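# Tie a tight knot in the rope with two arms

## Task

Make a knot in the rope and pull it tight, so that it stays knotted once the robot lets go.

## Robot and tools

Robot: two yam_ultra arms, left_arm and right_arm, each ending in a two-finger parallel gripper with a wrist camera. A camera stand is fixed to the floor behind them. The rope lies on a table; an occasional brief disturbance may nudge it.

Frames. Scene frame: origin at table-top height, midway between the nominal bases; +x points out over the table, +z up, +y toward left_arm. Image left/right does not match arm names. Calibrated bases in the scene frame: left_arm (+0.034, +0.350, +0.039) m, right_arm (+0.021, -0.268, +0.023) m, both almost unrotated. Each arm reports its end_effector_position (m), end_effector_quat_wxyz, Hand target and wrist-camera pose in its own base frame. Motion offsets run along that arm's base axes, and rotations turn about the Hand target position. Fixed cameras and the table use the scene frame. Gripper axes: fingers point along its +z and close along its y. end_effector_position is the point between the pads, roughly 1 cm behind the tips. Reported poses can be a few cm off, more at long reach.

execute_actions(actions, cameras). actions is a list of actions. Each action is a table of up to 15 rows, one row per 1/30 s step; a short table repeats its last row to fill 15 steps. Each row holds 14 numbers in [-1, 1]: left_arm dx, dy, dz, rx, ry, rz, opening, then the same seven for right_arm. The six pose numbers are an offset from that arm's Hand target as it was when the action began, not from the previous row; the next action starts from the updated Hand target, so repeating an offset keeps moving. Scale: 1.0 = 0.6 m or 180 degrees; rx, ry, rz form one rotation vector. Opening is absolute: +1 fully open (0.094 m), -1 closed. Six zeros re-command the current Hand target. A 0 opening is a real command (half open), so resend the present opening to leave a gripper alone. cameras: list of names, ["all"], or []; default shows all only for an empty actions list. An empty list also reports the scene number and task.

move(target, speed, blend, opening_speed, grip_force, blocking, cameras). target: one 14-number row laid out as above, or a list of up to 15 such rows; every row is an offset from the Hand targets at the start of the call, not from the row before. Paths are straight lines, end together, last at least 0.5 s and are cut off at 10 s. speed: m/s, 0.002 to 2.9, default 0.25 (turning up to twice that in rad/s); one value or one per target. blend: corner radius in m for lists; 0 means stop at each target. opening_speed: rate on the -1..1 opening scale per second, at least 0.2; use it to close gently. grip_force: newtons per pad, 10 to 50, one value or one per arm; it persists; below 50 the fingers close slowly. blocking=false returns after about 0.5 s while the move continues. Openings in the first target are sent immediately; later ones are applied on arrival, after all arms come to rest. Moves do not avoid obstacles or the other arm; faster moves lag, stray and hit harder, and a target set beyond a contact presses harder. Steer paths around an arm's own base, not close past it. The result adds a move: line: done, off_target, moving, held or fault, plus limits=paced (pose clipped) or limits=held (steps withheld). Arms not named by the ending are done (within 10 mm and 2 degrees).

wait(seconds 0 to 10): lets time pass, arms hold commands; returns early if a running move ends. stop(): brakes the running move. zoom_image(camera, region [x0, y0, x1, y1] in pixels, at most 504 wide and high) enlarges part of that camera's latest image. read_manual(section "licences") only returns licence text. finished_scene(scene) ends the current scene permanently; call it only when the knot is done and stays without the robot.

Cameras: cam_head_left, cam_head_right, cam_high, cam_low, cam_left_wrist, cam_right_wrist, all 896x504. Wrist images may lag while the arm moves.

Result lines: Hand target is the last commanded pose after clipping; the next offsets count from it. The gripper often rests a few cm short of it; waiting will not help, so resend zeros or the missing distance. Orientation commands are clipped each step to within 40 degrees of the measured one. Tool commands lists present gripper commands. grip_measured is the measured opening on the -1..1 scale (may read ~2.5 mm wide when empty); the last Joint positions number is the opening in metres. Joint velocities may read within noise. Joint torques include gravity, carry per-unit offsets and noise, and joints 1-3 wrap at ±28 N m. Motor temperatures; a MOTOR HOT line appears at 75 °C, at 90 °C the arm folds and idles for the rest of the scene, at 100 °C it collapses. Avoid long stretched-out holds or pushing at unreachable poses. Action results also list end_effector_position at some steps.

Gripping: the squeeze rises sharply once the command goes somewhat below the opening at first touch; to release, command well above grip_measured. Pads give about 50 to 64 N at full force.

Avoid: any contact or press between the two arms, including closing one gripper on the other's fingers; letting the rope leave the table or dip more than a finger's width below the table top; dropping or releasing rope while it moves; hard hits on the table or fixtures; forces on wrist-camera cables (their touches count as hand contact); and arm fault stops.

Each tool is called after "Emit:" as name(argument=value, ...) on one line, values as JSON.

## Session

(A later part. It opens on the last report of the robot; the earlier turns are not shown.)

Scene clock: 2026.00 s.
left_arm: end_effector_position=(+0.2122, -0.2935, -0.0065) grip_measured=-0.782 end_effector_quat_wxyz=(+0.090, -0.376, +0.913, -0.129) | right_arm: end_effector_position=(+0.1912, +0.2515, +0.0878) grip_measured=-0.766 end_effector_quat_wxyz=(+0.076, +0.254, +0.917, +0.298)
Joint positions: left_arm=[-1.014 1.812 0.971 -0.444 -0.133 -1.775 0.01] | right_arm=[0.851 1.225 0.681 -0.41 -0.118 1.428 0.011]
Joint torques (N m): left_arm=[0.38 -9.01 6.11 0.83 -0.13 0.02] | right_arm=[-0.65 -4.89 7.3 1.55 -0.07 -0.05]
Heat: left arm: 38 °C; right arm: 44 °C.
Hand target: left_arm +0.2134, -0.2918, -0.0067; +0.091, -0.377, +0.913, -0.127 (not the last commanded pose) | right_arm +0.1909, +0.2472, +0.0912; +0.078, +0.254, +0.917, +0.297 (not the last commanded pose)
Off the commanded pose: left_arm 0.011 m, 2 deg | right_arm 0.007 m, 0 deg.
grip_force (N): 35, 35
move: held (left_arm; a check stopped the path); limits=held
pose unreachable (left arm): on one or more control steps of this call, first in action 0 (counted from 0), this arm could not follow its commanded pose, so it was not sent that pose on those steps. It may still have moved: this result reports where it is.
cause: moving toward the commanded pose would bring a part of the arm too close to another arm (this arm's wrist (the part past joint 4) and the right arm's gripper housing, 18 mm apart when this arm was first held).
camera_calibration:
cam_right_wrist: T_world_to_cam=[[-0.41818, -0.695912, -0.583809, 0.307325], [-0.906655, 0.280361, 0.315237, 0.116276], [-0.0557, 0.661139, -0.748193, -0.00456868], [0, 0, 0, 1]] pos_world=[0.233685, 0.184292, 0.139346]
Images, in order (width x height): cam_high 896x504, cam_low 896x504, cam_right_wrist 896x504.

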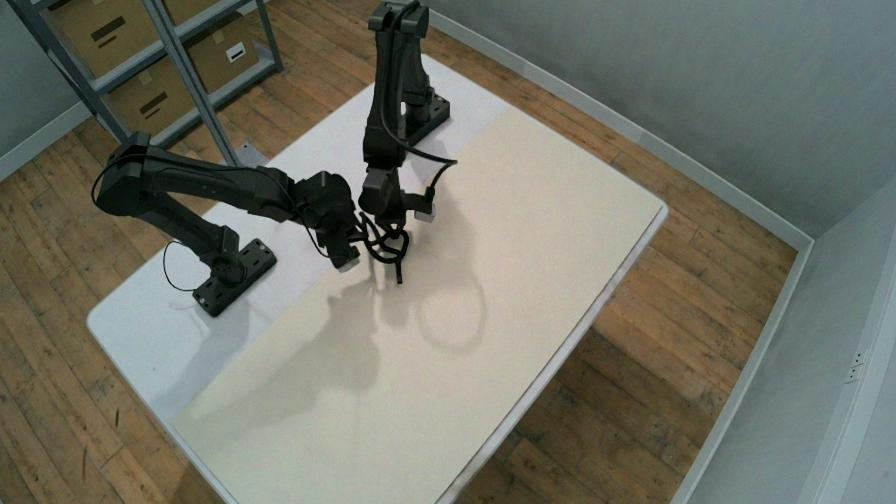

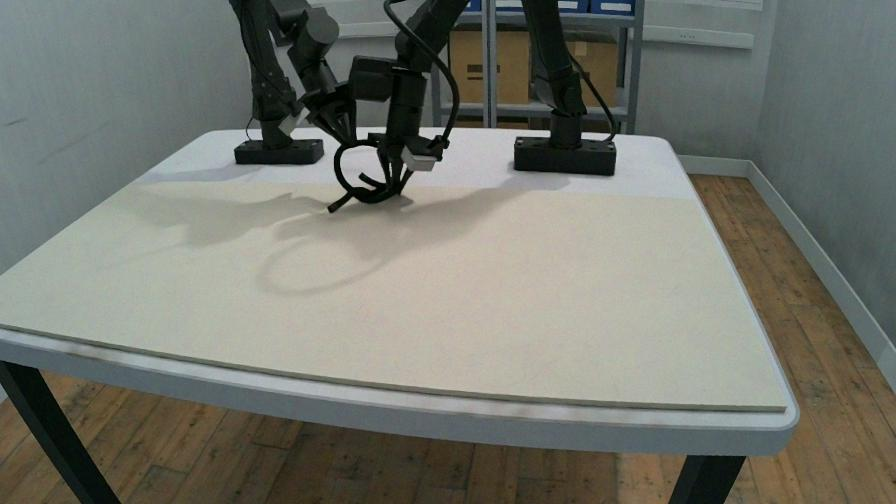

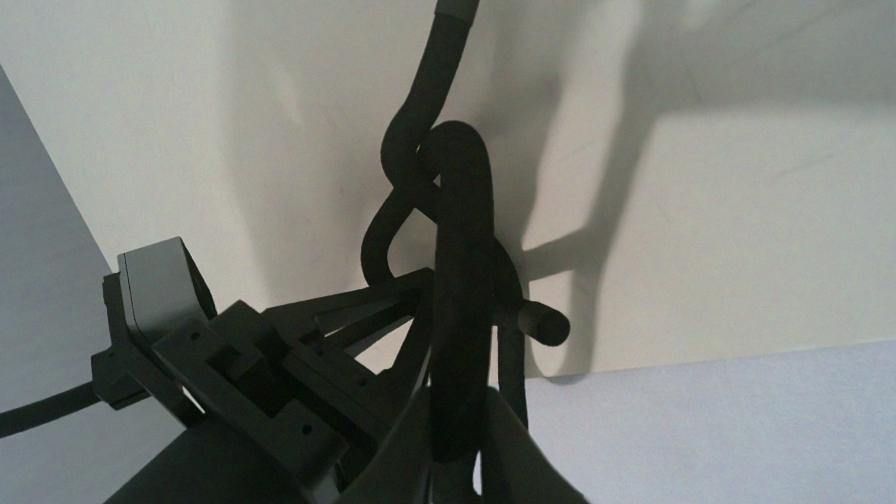

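Emit:
move(target=[[0,0,0,-0.06,0.058,0,-1,0,0,0,0,0,0,-1],[0,0,0,-0.08,0.078,0,-1,0,0,-0.08,0,0,0,-1]], speed=0.06, cameras=["cam_right_wrist","cam_low","cam_high","cam_left_wrist"])

Emit:
zoom_image(camera="cam_low", region=[300, 140, 460, 230])

Emit:
zoom_image(camera="cam_high", region=[320, 180, 480, 300])

Scene clock: 2038.00 s.
left_arm: end_effector_position=(+0.2148, -0.2953, -0.0082) grip_measured=-0.782 end_effector_quat_wxyz=(-0.069, -0.399, +0.895, -0.188) | right_arm: end_effector_position=(+0.1926, +0.2533, +0.0531) grip_measured=-0.766 end_effector_quat_wxyz=(+0.080, +0.252, +0.914, +0.308)
Joint positions: left_arm=[-0.822 1.812 0.932 -0.37 0.249 -1.701 0.01] | right_arm=[0.851 1.289 0.558 -0.203 -0.118 1.428 0.011]
Joint torques (N m): left_arm=[0.54 -10.71 4.42 1.01 0.18 0.05] | right_arm=[-0.66 -2.96 5.2 1.9 -0.06 -0.05]
Heat: left arm: 38 °C; right arm: 43 °C.
Hand target: left_arm +0.2134, -0.2918, -0.0067; -0.068, -0.398, +0.894, -0.193 | right_arm +0.1908, +0.2471, +0.0430; +0.078, +0.254, +0.917, +0.297
Off the commanded pose: left_arm 0.004 m, 1 deg | right_arm 0.012 m, 1 deg.
grip_force (N): 35, 35
move: off_target (right_arm)
camera_calibration:
cam_left_wrist: T_world_to_cam=[[0.728767, -0.615004, 0.301113, -0.333672], [-0.636723, -0.446809, 0.628446, 0.0471381], [-0.251956, -0.649717, -0.717207, -0.0508727], [0, 0, 0, 1]] pos_world=[0.260365, -0.217201, 0.0343631]
cam_right_wrist: T_world_to_cam=[[-0.409651, -0.686191, -0.601105, 0.285619], [-0.911115, 0.275003, 0.306991, 0.130726], [-0.0453494, 0.673435, -0.737854, -0.0372637], [0, 0, 0, 1]] pos_world=[0.23442, 0.185134, 0.10406]
Images, in order (width x height): cam_high 896x504, cam_low 896x504, cam_left_wrist 896x504, cam_right_wrist 896x504.

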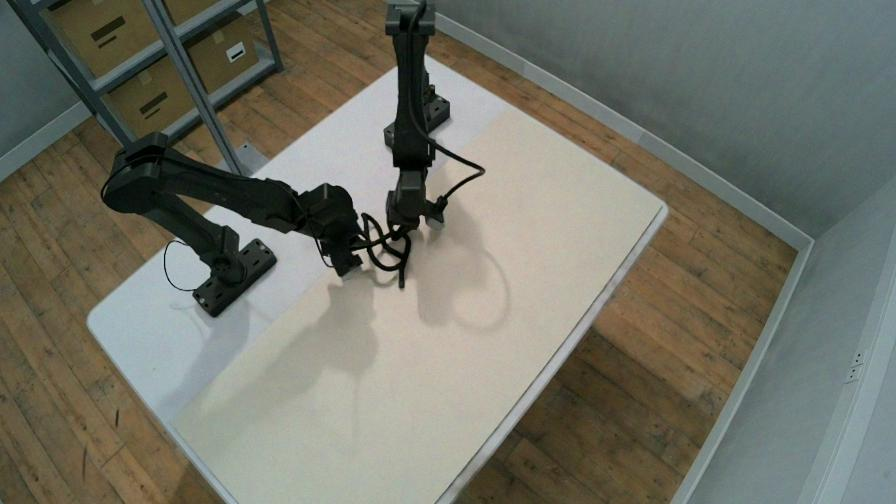

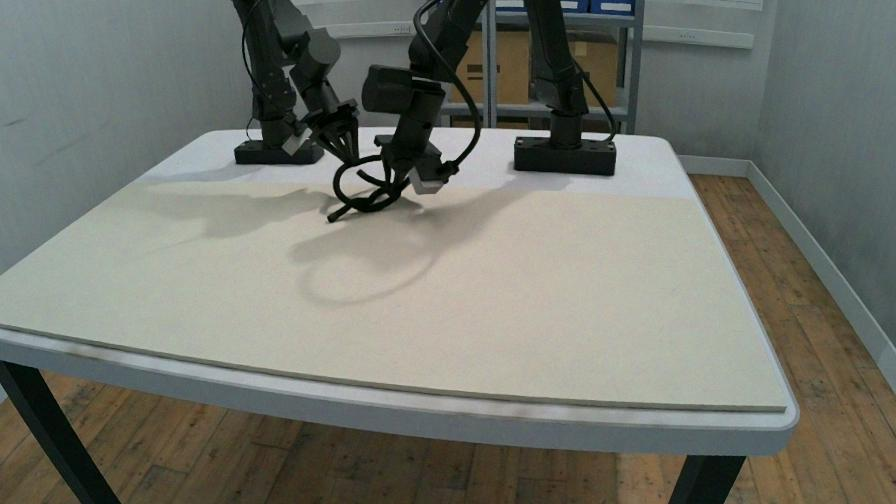

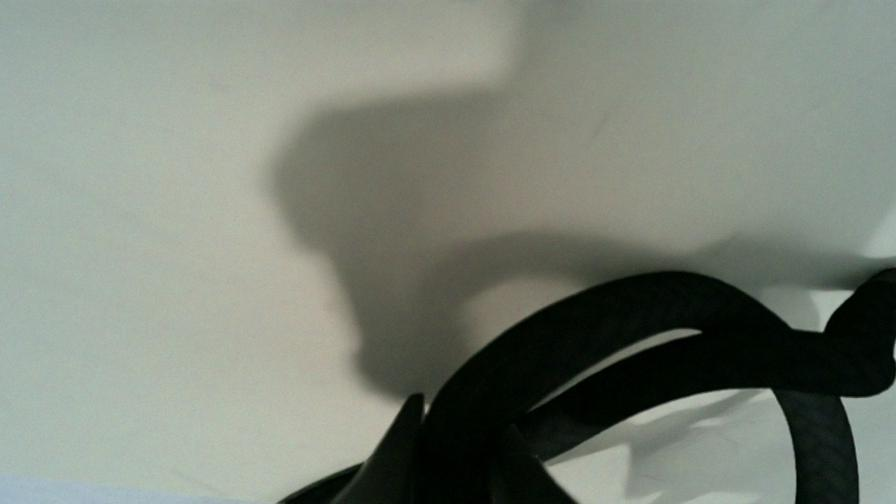

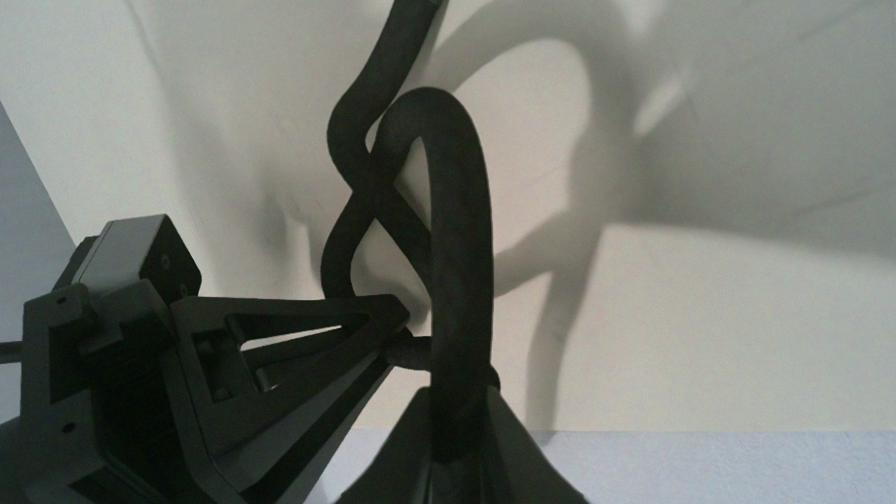

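Scaled by 3.150.

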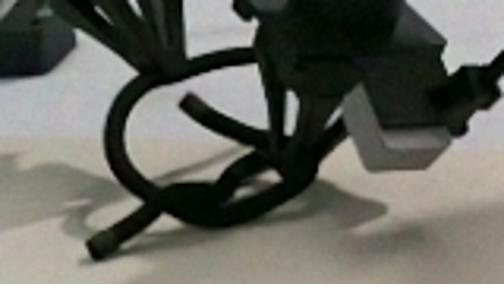

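Scaled by 3.150.

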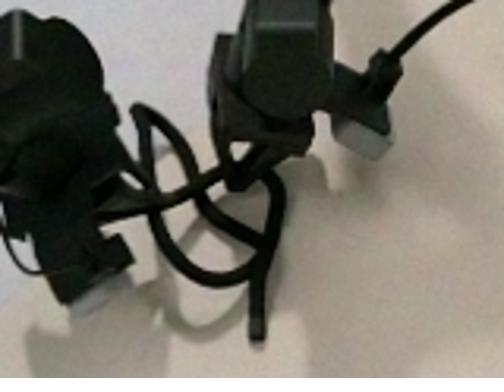

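Emit:
zoom_image(camera="cam_high", region=[345, 205, 420, 275])

Emit:
zoom_image(camera="cam_right_wrist", region=[370, 250, 570, 480])

Emit:
zoom_image(camera="cam_low", region=[315, 150, 425, 225])

Scaled by 6.720.

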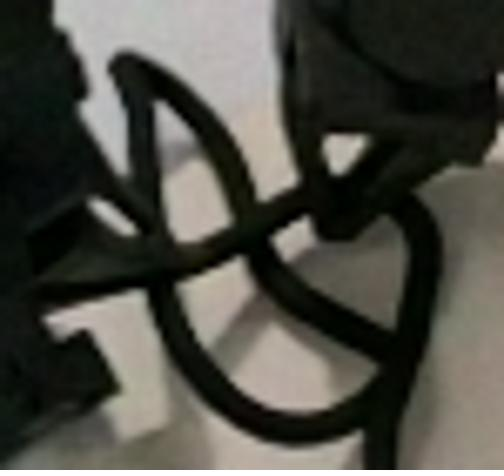

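Scaled by 2.191.

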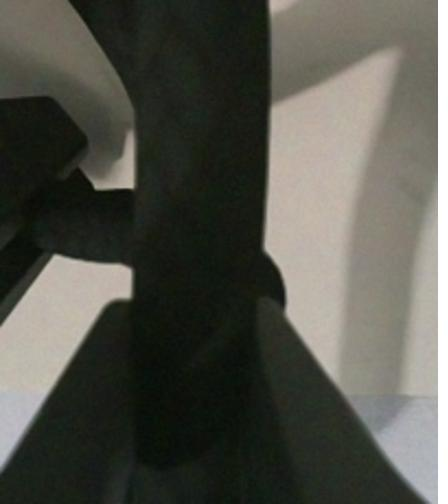

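Scaled by 4.582.

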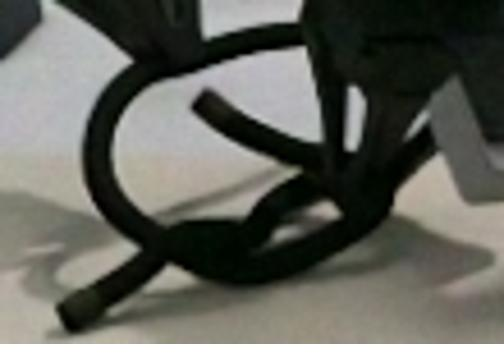

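Emit:
move(target=[[0,0,0,0.02,-0.02,0,-1,0,0,0.045,0,0,0,-1],[-0.04,-0.044,0,0.02,-0.02,0,-1,0,0,0.045,0,0,0,-1]], speed=0.06, cameras=["cam_right_wrist","cam_low","cam_high"])

Emit:
zoom_image(camera="cam_low", region=[315, 150, 425, 225])

Emit:
zoom_image(camera="cam_high", region=[345, 205, 420, 275])

Scene clock: 2055.73 s.
left_arm: end_effector_position=(+0.1854, -0.3143, -0.0118) grip_measured=-0.782 end_effector_quat_wxyz=(-0.037, -0.393, +0.903, -0.169) | right_arm: end_effector_position=(+0.1842, +0.2436, +0.0552) grip_measured=-0.766 end_effector_quat_wxyz=(+0.069, +0.256, +0.921, +0.285)
Joint positions: left_arm=[-0.975 1.812 0.932 -0.368 0.134 -1.818 0.01] | right_arm=[0.851 1.257 0.581 -0.31 -0.118 1.428 0.011]
Joint torques (N m): left_arm=[-0.38 -9.59 6.87 0.95 -0.13 -0.05] | right_arm=[-0.62 -4.85 9.44 1.49 -0.05 -0.05]
Heat: left arm: 38 °C; right arm: 42 °C.
Hand target: left_arm +0.1894, -0.3182, -0.0066; -0.028, -0.394, +0.901, -0.177 | right_arm +0.1908, +0.2471, +0.0701; +0.078, +0.254, +0.917, +0.297
Off the commanded pose: left_arm 0.008 m, 1 deg | right_arm 0.017 m, 2 deg.
grip_force (N): 35, 35
move: off_target (right_arm)
camera_calibration:
cam_right_wrist: T_world_to_cam=[[-0.429996, -0.709283, -0.558588, 0.283911], [-0.89999, 0.287704, 0.327483, 0.118791], [-0.0715701, 0.64354, -0.762059, -0.0162157], [0, 0, 0, 1]] pos_world=[0.227831, 0.177632, 0.10733]
Images, in order (width x height): cam_high 896x504, cam_low 896x504, cam_right_wrist 896x504.

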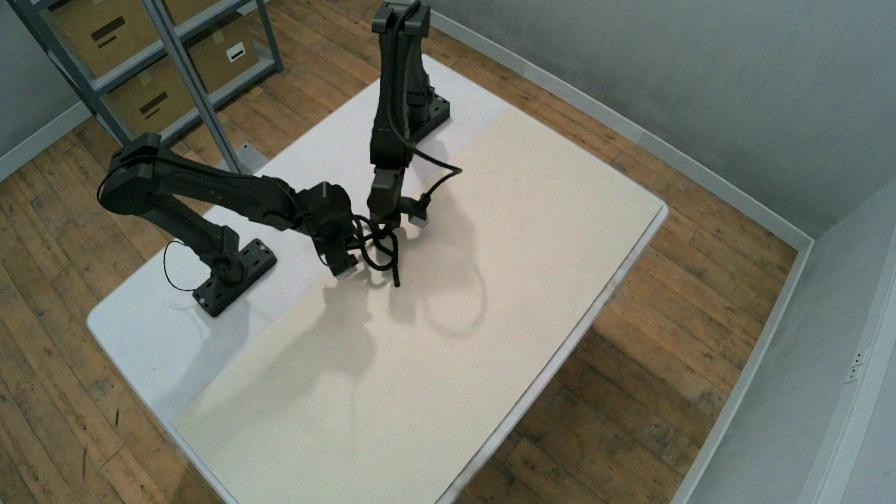

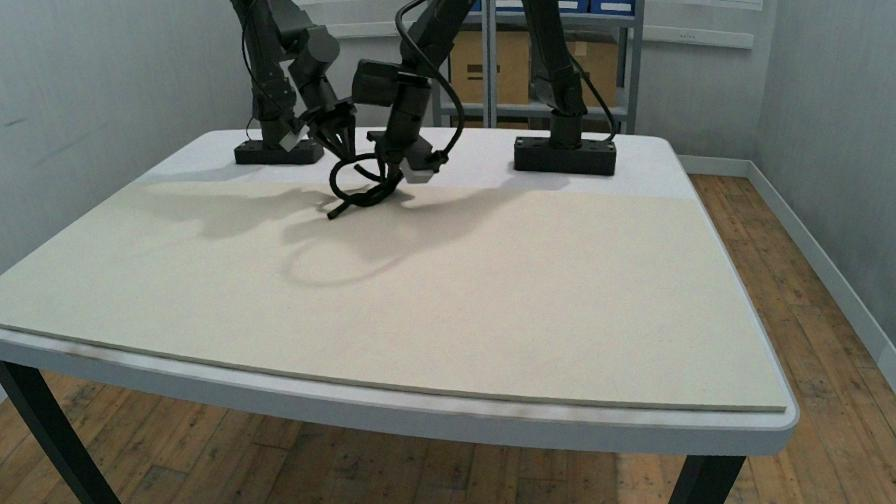

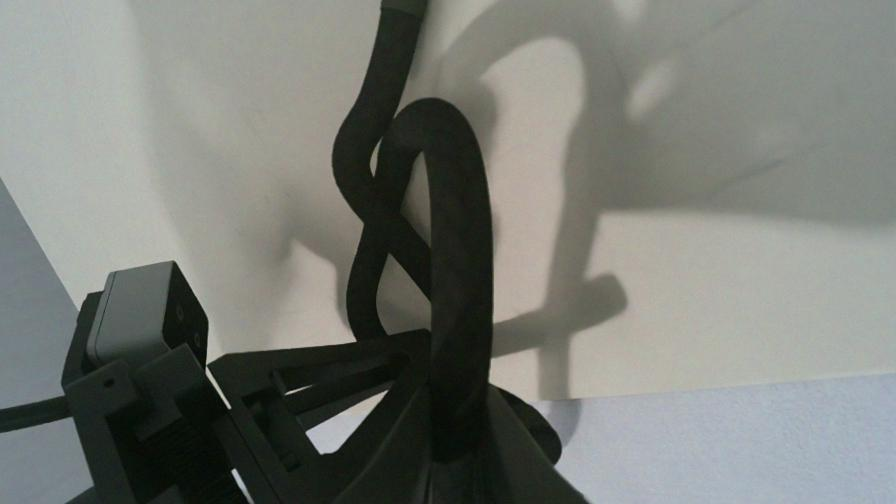

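Scaled by 4.582.

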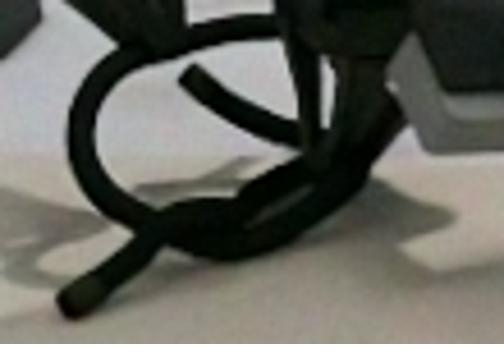

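Scaled by 6.720.

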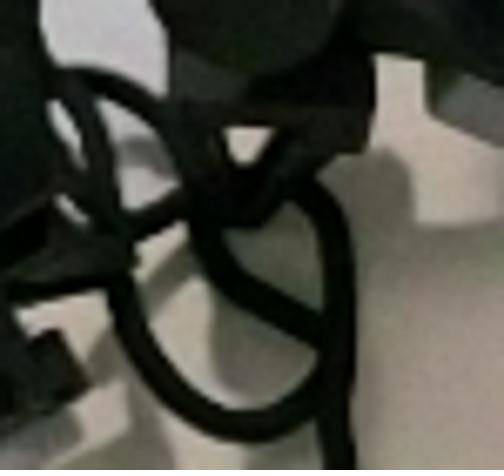

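Emit:
move(target=[[0,0,0,0,0,-0.08,-1,0.021,-0.013,0,0,0,0,-1],[0,0,0,0,0,-0.08,-1,0.021,-0.018,-0.05,0,0,0,-1]], speed=0.06, cameras=["cam_right_wrist","cam_low","cam_high"])

Emit:
zoom_image(camera="cam_low", region=[315, 150, 425, 225])

Emit:
zoom_image(camera="cam_high", region=[345, 205, 420, 275])

Scene clock: 2069.50 s.
left_arm: end_effector_position=(+0.1856, -0.3157, -0.0078) grip_measured=-0.782 end_effector_quat_wxyz=(-0.047, -0.277, +0.943, -0.177) | right_arm: end_effector_position=(+0.2057, +0.2420, +0.0497) grip_measured=-0.766 end_effector_quat_wxyz=(+0.081, +0.252, +0.914, +0.307)
Joint positions: left_arm=[-0.941 1.82 0.958 -0.402 0.206 -1.544 0.01] | right_arm=[0.771 1.302 0.555 -0.196 -0.163 1.363 0.011]
Joint torques (N m): left_arm=[0.59 -7.69 8.58 0.65 0.14 0.06] | right_arm=[-0.64 -3 5.19 1.88 -0.07 -0.05]
Heat: left arm: 38 °C; right arm: 43 °C.
Hand target: left_arm +0.1894, -0.3182, -0.0066; -0.050, -0.278, +0.944, -0.172 | right_arm +0.2034, +0.2364, +0.0401; +0.078, +0.254, +0.917, +0.297
Off the commanded pose: left_arm 0.005 m, 1 deg | right_arm 0.011 m, 1 deg.
grip_force (N): 35, 35
move: off_target (right_arm)
camera_calibration:
cam_right_wrist: T_world_to_cam=[[-0.41008, -0.687052, -0.599828, 0.281458], [-0.910975, 0.276636, 0.305936, 0.146426], [-0.0442602, 0.671886, -0.739331, -0.0313455], [0, 0, 0, 1]] pos_world=[0.247424, 0.17393, 0.100855]
Images, in order (width x height): cam_high 896x504, cam_low 896x504, cam_right_wrist 896x504.

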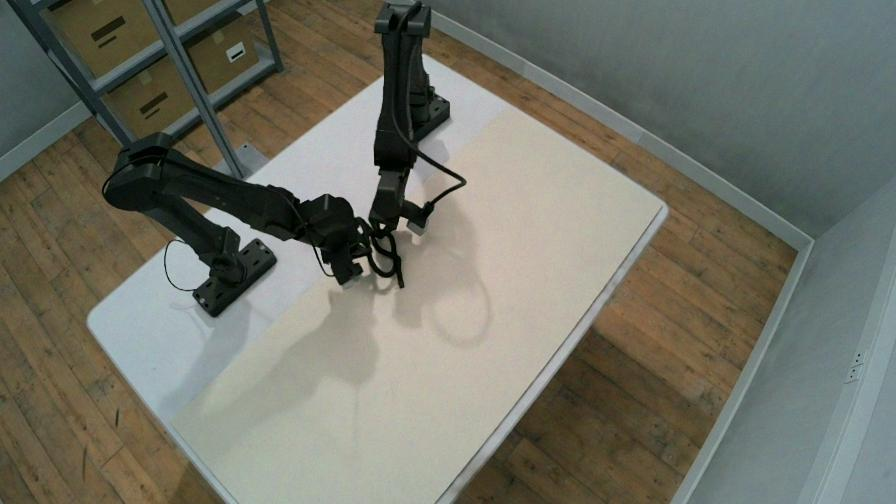

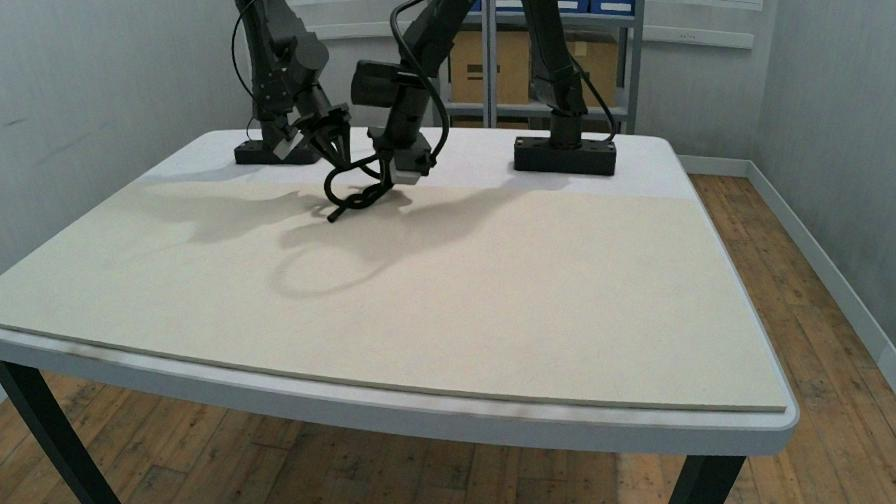

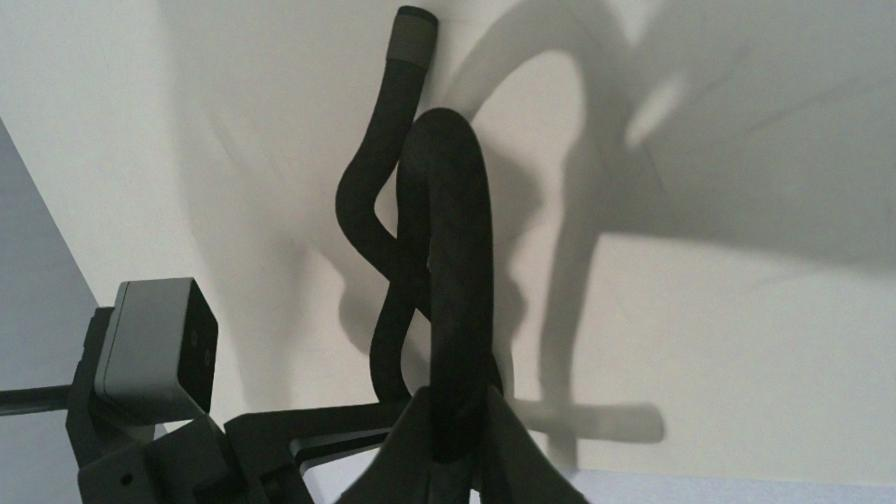

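Scaled by 4.582.

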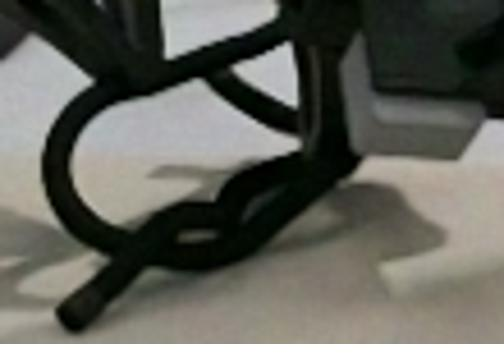

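Scaled by 6.720.

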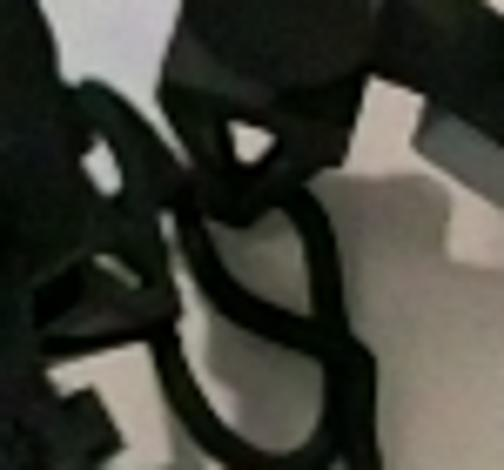

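Emit:
move(target=[[0,0,0,0,0,0,-1,0.01,-0.006,-0.035,0,0,0,-1]], speed=0.05, cameras=["cam_right_wrist","cam_low","cam_left_wrist"])

Emit:
zoom_image(camera="cam_low", region=[315, 150, 425, 225])

Scene clock: 2078.70 s.
left_arm: end_effector_position=(+0.1856, -0.3157, -0.0078) grip_measured=-0.782 end_effector_quat_wxyz=(-0.047, -0.277, +0.943, -0.177) | right_arm: end_effector_position=(+0.2126, +0.2387, +0.0288) grip_measured=-0.766 end_effector_quat_wxyz=(+0.081, +0.253, +0.914, +0.307)
Joint positions: left_arm=[-0.941 1.82 0.958 -0.402 0.206 -1.544 0.01] | right_arm=[0.739 1.376 0.51 -0.081 -0.181 1.336 0.011]
Joint torques (N m): left_arm=[0.58 -7.69 8.58 0.65 0.14 0.06] | right_arm=[-0.58 -3.18 4.82 1.93 -0.1 -0.05]
Heat: left arm: 39 °C; right arm: 41 °C.
Hand target: left_arm +0.1894, -0.3182, -0.0066; -0.050, -0.278, +0.944, -0.173 | right_arm +0.2094, +0.2327, +0.0191; +0.078, +0.254, +0.917, +0.297
Off the commanded pose: left_arm 0.005 m, 1 deg | right_arm 0.012 m, 1 deg.
grip_force (N): 35, 35
move: off_target (right_arm)
camera_calibration:
cam_left_wrist: T_world_to_cam=[[0.526277, -0.785947, 0.324532, -0.341289], [-0.778552, -0.291929, 0.555549, 0.0938487], [-0.341892, -0.545037, -0.765535, -0.021917], [0, 0, 0, 1]] pos_world=[0.245185, -0.252784, 0.0418434]
cam_right_wrist: T_world_to_cam=[[-0.410096, -0.68669, -0.600231, 0.269378], [-0.911031, 0.27743, 0.305051, 0.159791], [-0.0429538, 0.671929, -0.739369, -0.0446218], [0, 0, 0, 1]] pos_world=[0.254128, 0.170632, 0.0799531]
Images, in order (width x height): cam_low 896x504, cam_left_wrist 896x504, cam_right_wrist 896x504.

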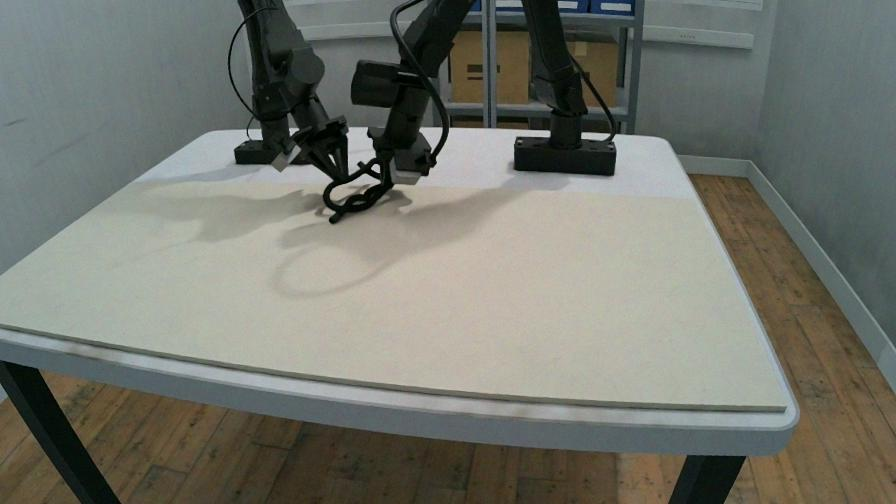

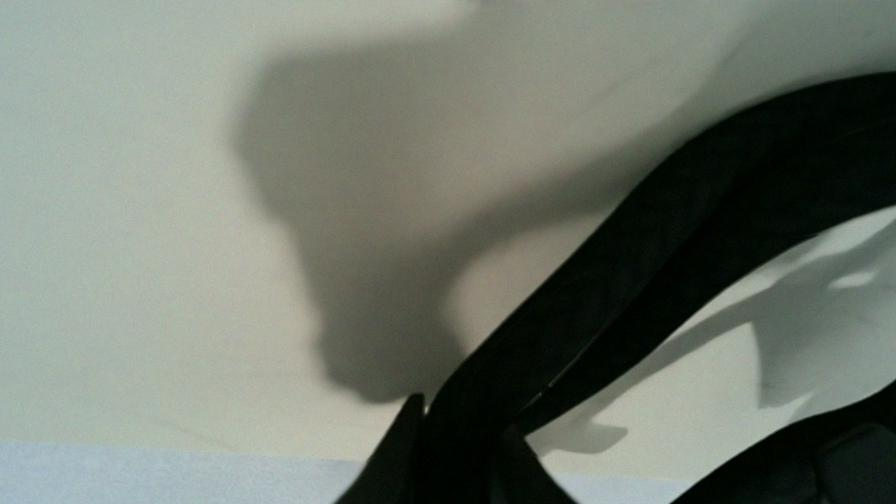

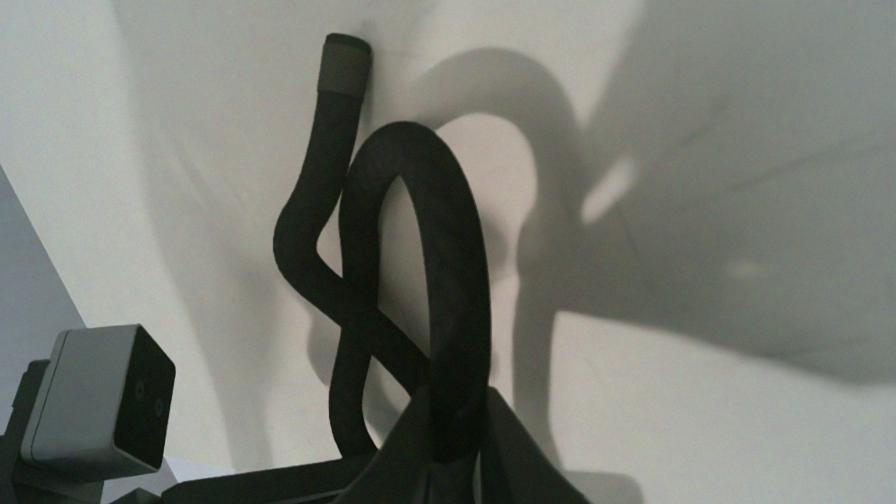

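Scaled by 4.582.

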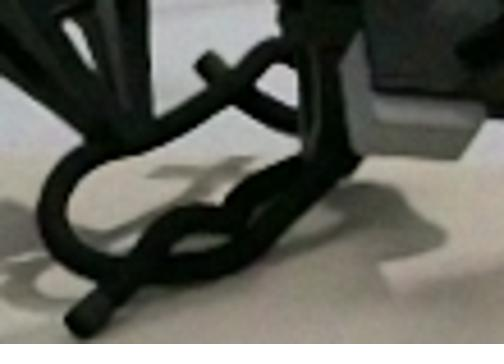

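Emit:
move(target=[[0,0,0,0,0,0,-1,0.005,-0.003,-0.045,0,0,0,-1]], speed=0.05, cameras=["cam_right_wrist","cam_low"])

Emit:
zoom_image(camera="cam_low", region=[315, 150, 425, 225])

Scene clock: 2085.70 s.
left_arm: end_effector_position=(+0.1856, -0.3157, -0.0079) grip_measured=-0.782 end_effector_quat_wxyz=(-0.047, -0.277, +0.943, -0.176) | right_arm: end_effector_position=(+0.2165, +0.2380, +0.0022) grip_measured=-0.766 end_effector_quat_wxyz=(+0.082, +0.252, +0.914, +0.308)
Joint positions: left_arm=[-0.941 1.82 0.958 -0.403 0.206 -1.544 0.01] | right_arm=[0.723 1.484 0.457 0.081 -0.19 1.324 0.011]
Joint torques (N m): left_arm=[0.57 -7.68 8.57 0.66 0.14 0.06] | right_arm=[-0.62 -3.37 4.23 1.92 -0.08 -0.06]
Heat: left arm: 39 °C; right arm: 41 °C.
Hand target: left_arm +0.1894, -0.3182, -0.0066; -0.050, -0.278, +0.944, -0.172 | right_arm +0.2124, +0.2309, -0.0079; +0.078, +0.254, +0.917, +0.297
Off the commanded pose: left_arm 0.005 m, 1 deg | right_arm 0.013 m, 1 deg.
grip_force (N): 35, 35
move: off_target (right_arm)
camera_calibration:
cam_right_wrist: T_world_to_cam=[[-0.408314, -0.685596, -0.602692, 0.253954], [-0.911884, 0.276109, 0.303697, 0.172199], [-0.0418051, 0.673589, -0.737923, -0.0642411], [0, 0, 0, 1]] pos_world=[0.258032, 0.169836, 0.0533548]
Images, in order (width x height): cam_low 896x504, cam_right_wrist 896x504.

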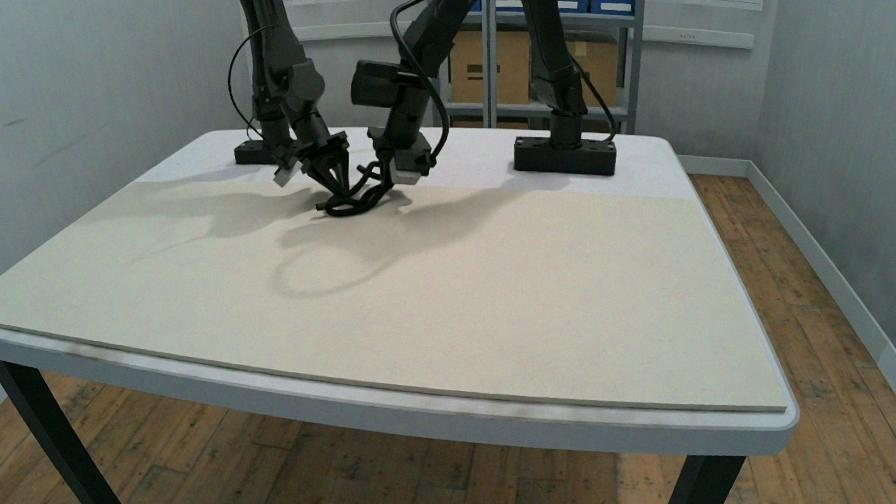

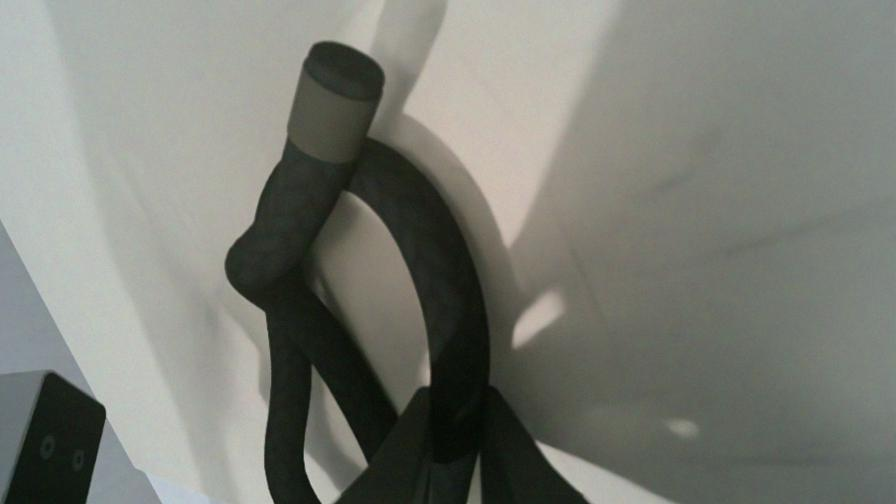

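Scaled by 4.582.

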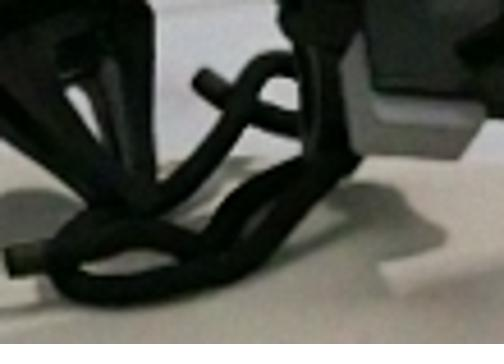

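Emit:
move(target=[[0,0,0,0,0,0,-1,0,0,0,0,0,0,-0.25],[0,0,0,0,0,0,-1,-0.006,-0.01,0.05,0,0,0,-0.25],[0,0,0,0,0,0,-1,-0.012,-0.02,0.16,0,0,0,-0.25]], speed=0.1, opening_speed=0.8, cameras=["cam_right_wrist","cam_low","cam_high"])

Emit:
zoom_image(camera="cam_low", region=[315, 150, 425, 225])

Emit:
zoom_image(camera="cam_high", region=[345, 205, 420, 275])

Scene clock: 2100.30 s.
left_arm: end_effector_position=(+0.1856, -0.3157, -0.0079) grip_measured=-0.782 end_effector_quat_wxyz=(-0.047, -0.277, +0.943, -0.176) | right_arm: end_effector_position=(+0.1999, +0.2174, +0.0750) grip_measured=-0.253 end_effector_quat_wxyz=(+0.070, +0.256, +0.920, +0.288)
Joint positions: left_arm=[-0.941 1.82 0.958 -0.403 0.206 -1.544 0.01] | right_arm=[0.702 1.183 0.619 -0.434 -0.201 1.304 0.035]
Joint torques (N m): left_arm=[0.59 -7.69 8.59 0.65 0.14 0.05] | right_arm=[-0.65 -4.07 9.57 1.47 -0.1 -0.06]
Heat: left arm: 39 °C; right arm: 41 °C.
Hand target: left_arm +0.1894, -0.3183, -0.0066; -0.050, -0.278, +0.944, -0.173 | right_arm +0.2053, +0.2189, +0.0881; +0.078, +0.254, +0.917, +0.297
Off the commanded pose: left_arm 0.005 m, 1 deg | right_arm 0.014 m, 1 deg.
grip_force (N): 35, 35
move: off_target (right_arm)
camera_calibration:
cam_right_wrist: T_world_to_cam=[[-0.429338, -0.704725, -0.564829, 0.282386], [-0.900562, 0.2868, 0.326701, 0.134351], [-0.0682416, 0.648929, -0.757783, 0.0148236], [0, 0, 0, 1]] pos_world=[0.243242, 0.150853, 0.12684]
Images, in order (width x height): cam_high 896x504, cam_low 896x504, cam_right_wrist 896x504.

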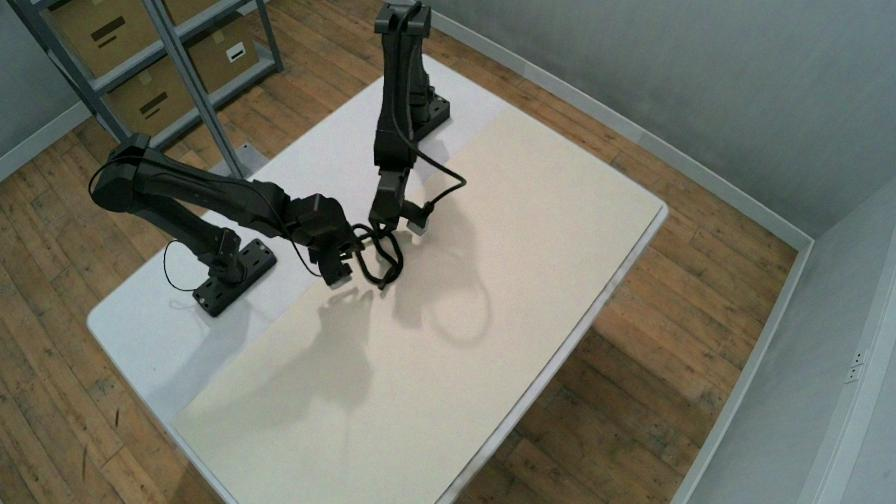

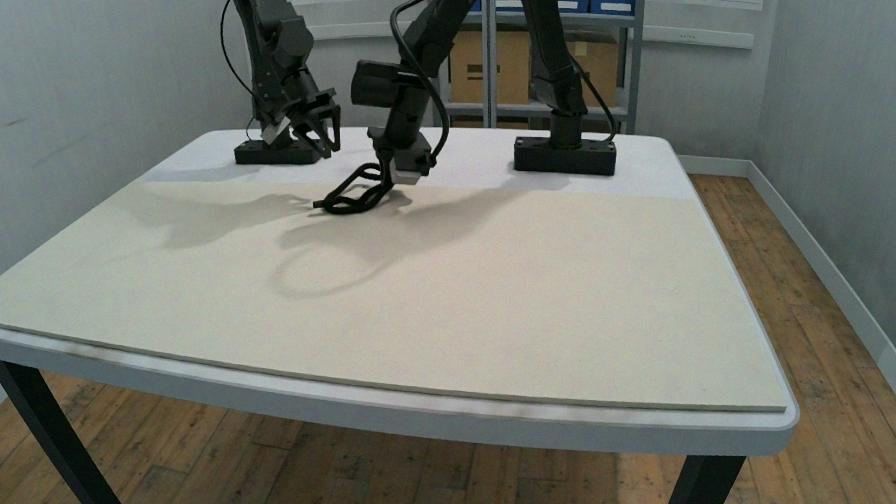

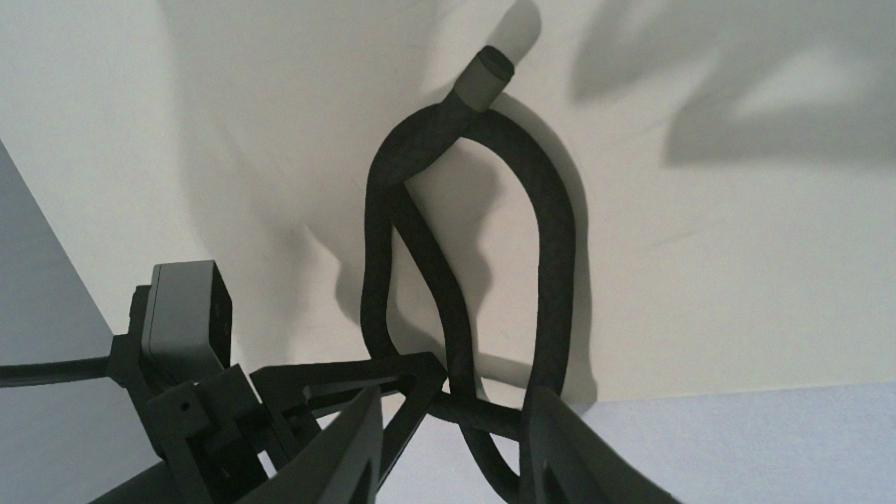

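Scaled by 4.582.

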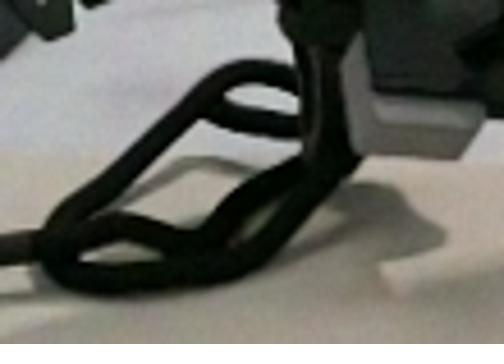

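Scaled by 6.720.

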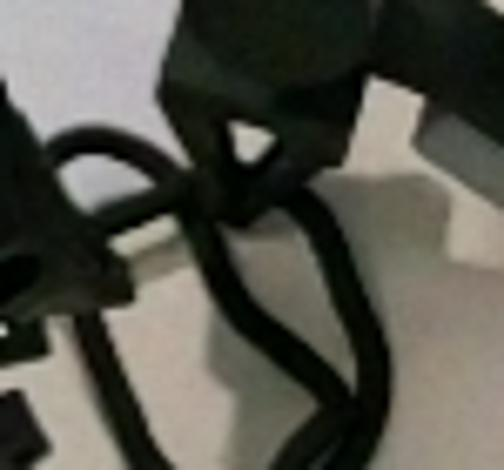

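Emit:
zoom_image(camera="cam_right_wrist", region=[400, 340, 600, 504])

Scaled by 2.520.

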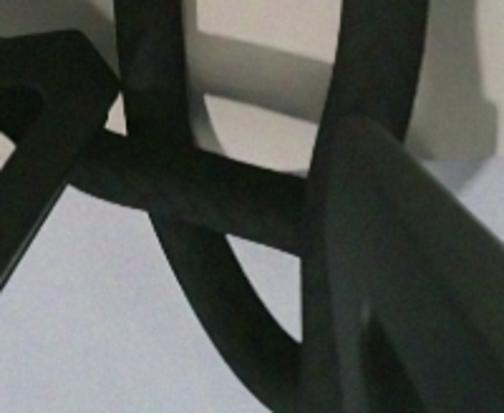

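Emit:
move(target=[0,0,0,0,0,0,-1,-0.07,-0.06,0.08,0,0,0,-0.25], speed=0.15, cameras=["cam_right_wrist","cam_low"])

Emit:
zoom_image(camera="cam_right_wrist", region=[330, 50, 650, 400])

Scene clock: 2115.20 s.
left_arm: end_effector_position=(+0.1856, -0.3157, -0.0079) grip_measured=-0.782 end_effector_quat_wxyz=(-0.047, -0.277, +0.943, -0.176) | right_arm: end_effector_position=(+0.1609, +0.1831, +0.1244) grip_measured=-0.253 end_effector_quat_wxyz=(+0.072, +0.256, +0.919, +0.290)
Joint positions: left_arm=[-0.941 1.82 0.958 -0.403 0.206 -1.544 0.01] | right_arm=[0.696 0.892 0.681 -0.783 -0.203 1.299 0.035]
Joint torques (N m): left_arm=[0.55 -7.69 8.59 0.65 0.15 0.06] | right_arm=[-0.64 -1.7 9.89 1.44 -0.11 -0.04]
Heat: left arm: 39 °C; right arm: 44 °C.
Hand target: left_arm +0.1894, -0.3183, -0.0066; -0.050, -0.278, +0.944, -0.173 | right_arm +0.1633, +0.1829, +0.1361; +0.078, +0.254, +0.917, +0.297
Off the commanded pose: left_arm 0.005 m, 1 deg | right_arm 0.012 m, 1 deg.
grip_force (N): 35, 35
move: off_target (right_arm)
camera_calibration:
cam_right_wrist: T_world_to_cam=[[-0.427095, -0.702992, -0.568676, 0.269144], [-0.901892, 0.286223, 0.323525, 0.0936258], [-0.0646674, 0.651059, -0.756267, 0.0705743], [0, 0, 0, 1]] pos_world=[0.203954, 0.11646, 0.176139]
Images, in order (width x height): cam_low 896x504, cam_right_wrist 896x504.

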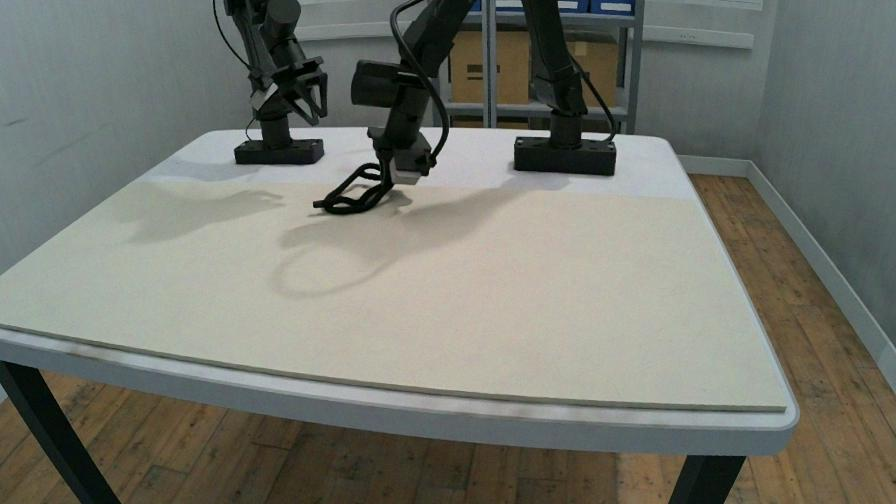

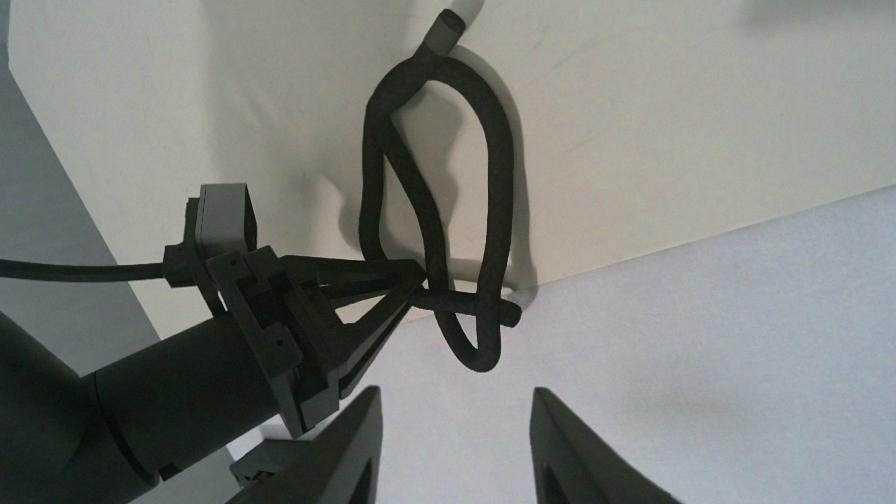

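Scaled by 1.440.

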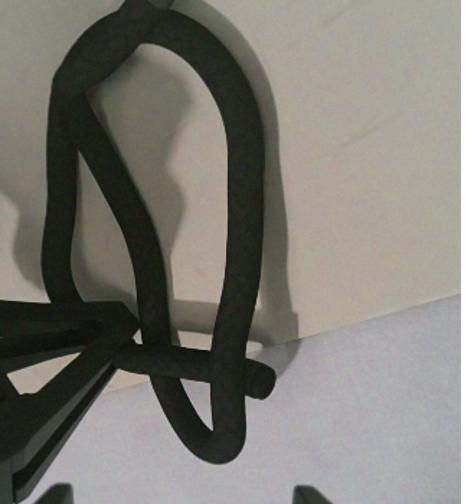

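Emit:
zoom_image(camera="cam_right_wrist", region=[340, 0, 540, 160])

Scaled by 2.520.

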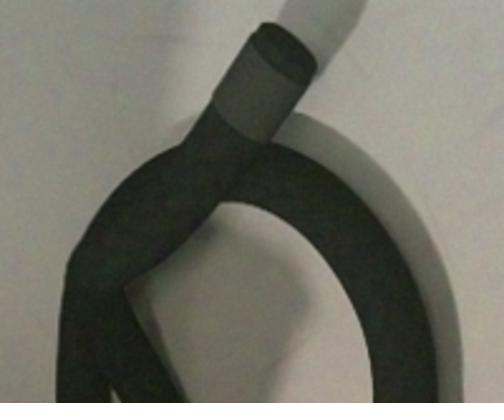

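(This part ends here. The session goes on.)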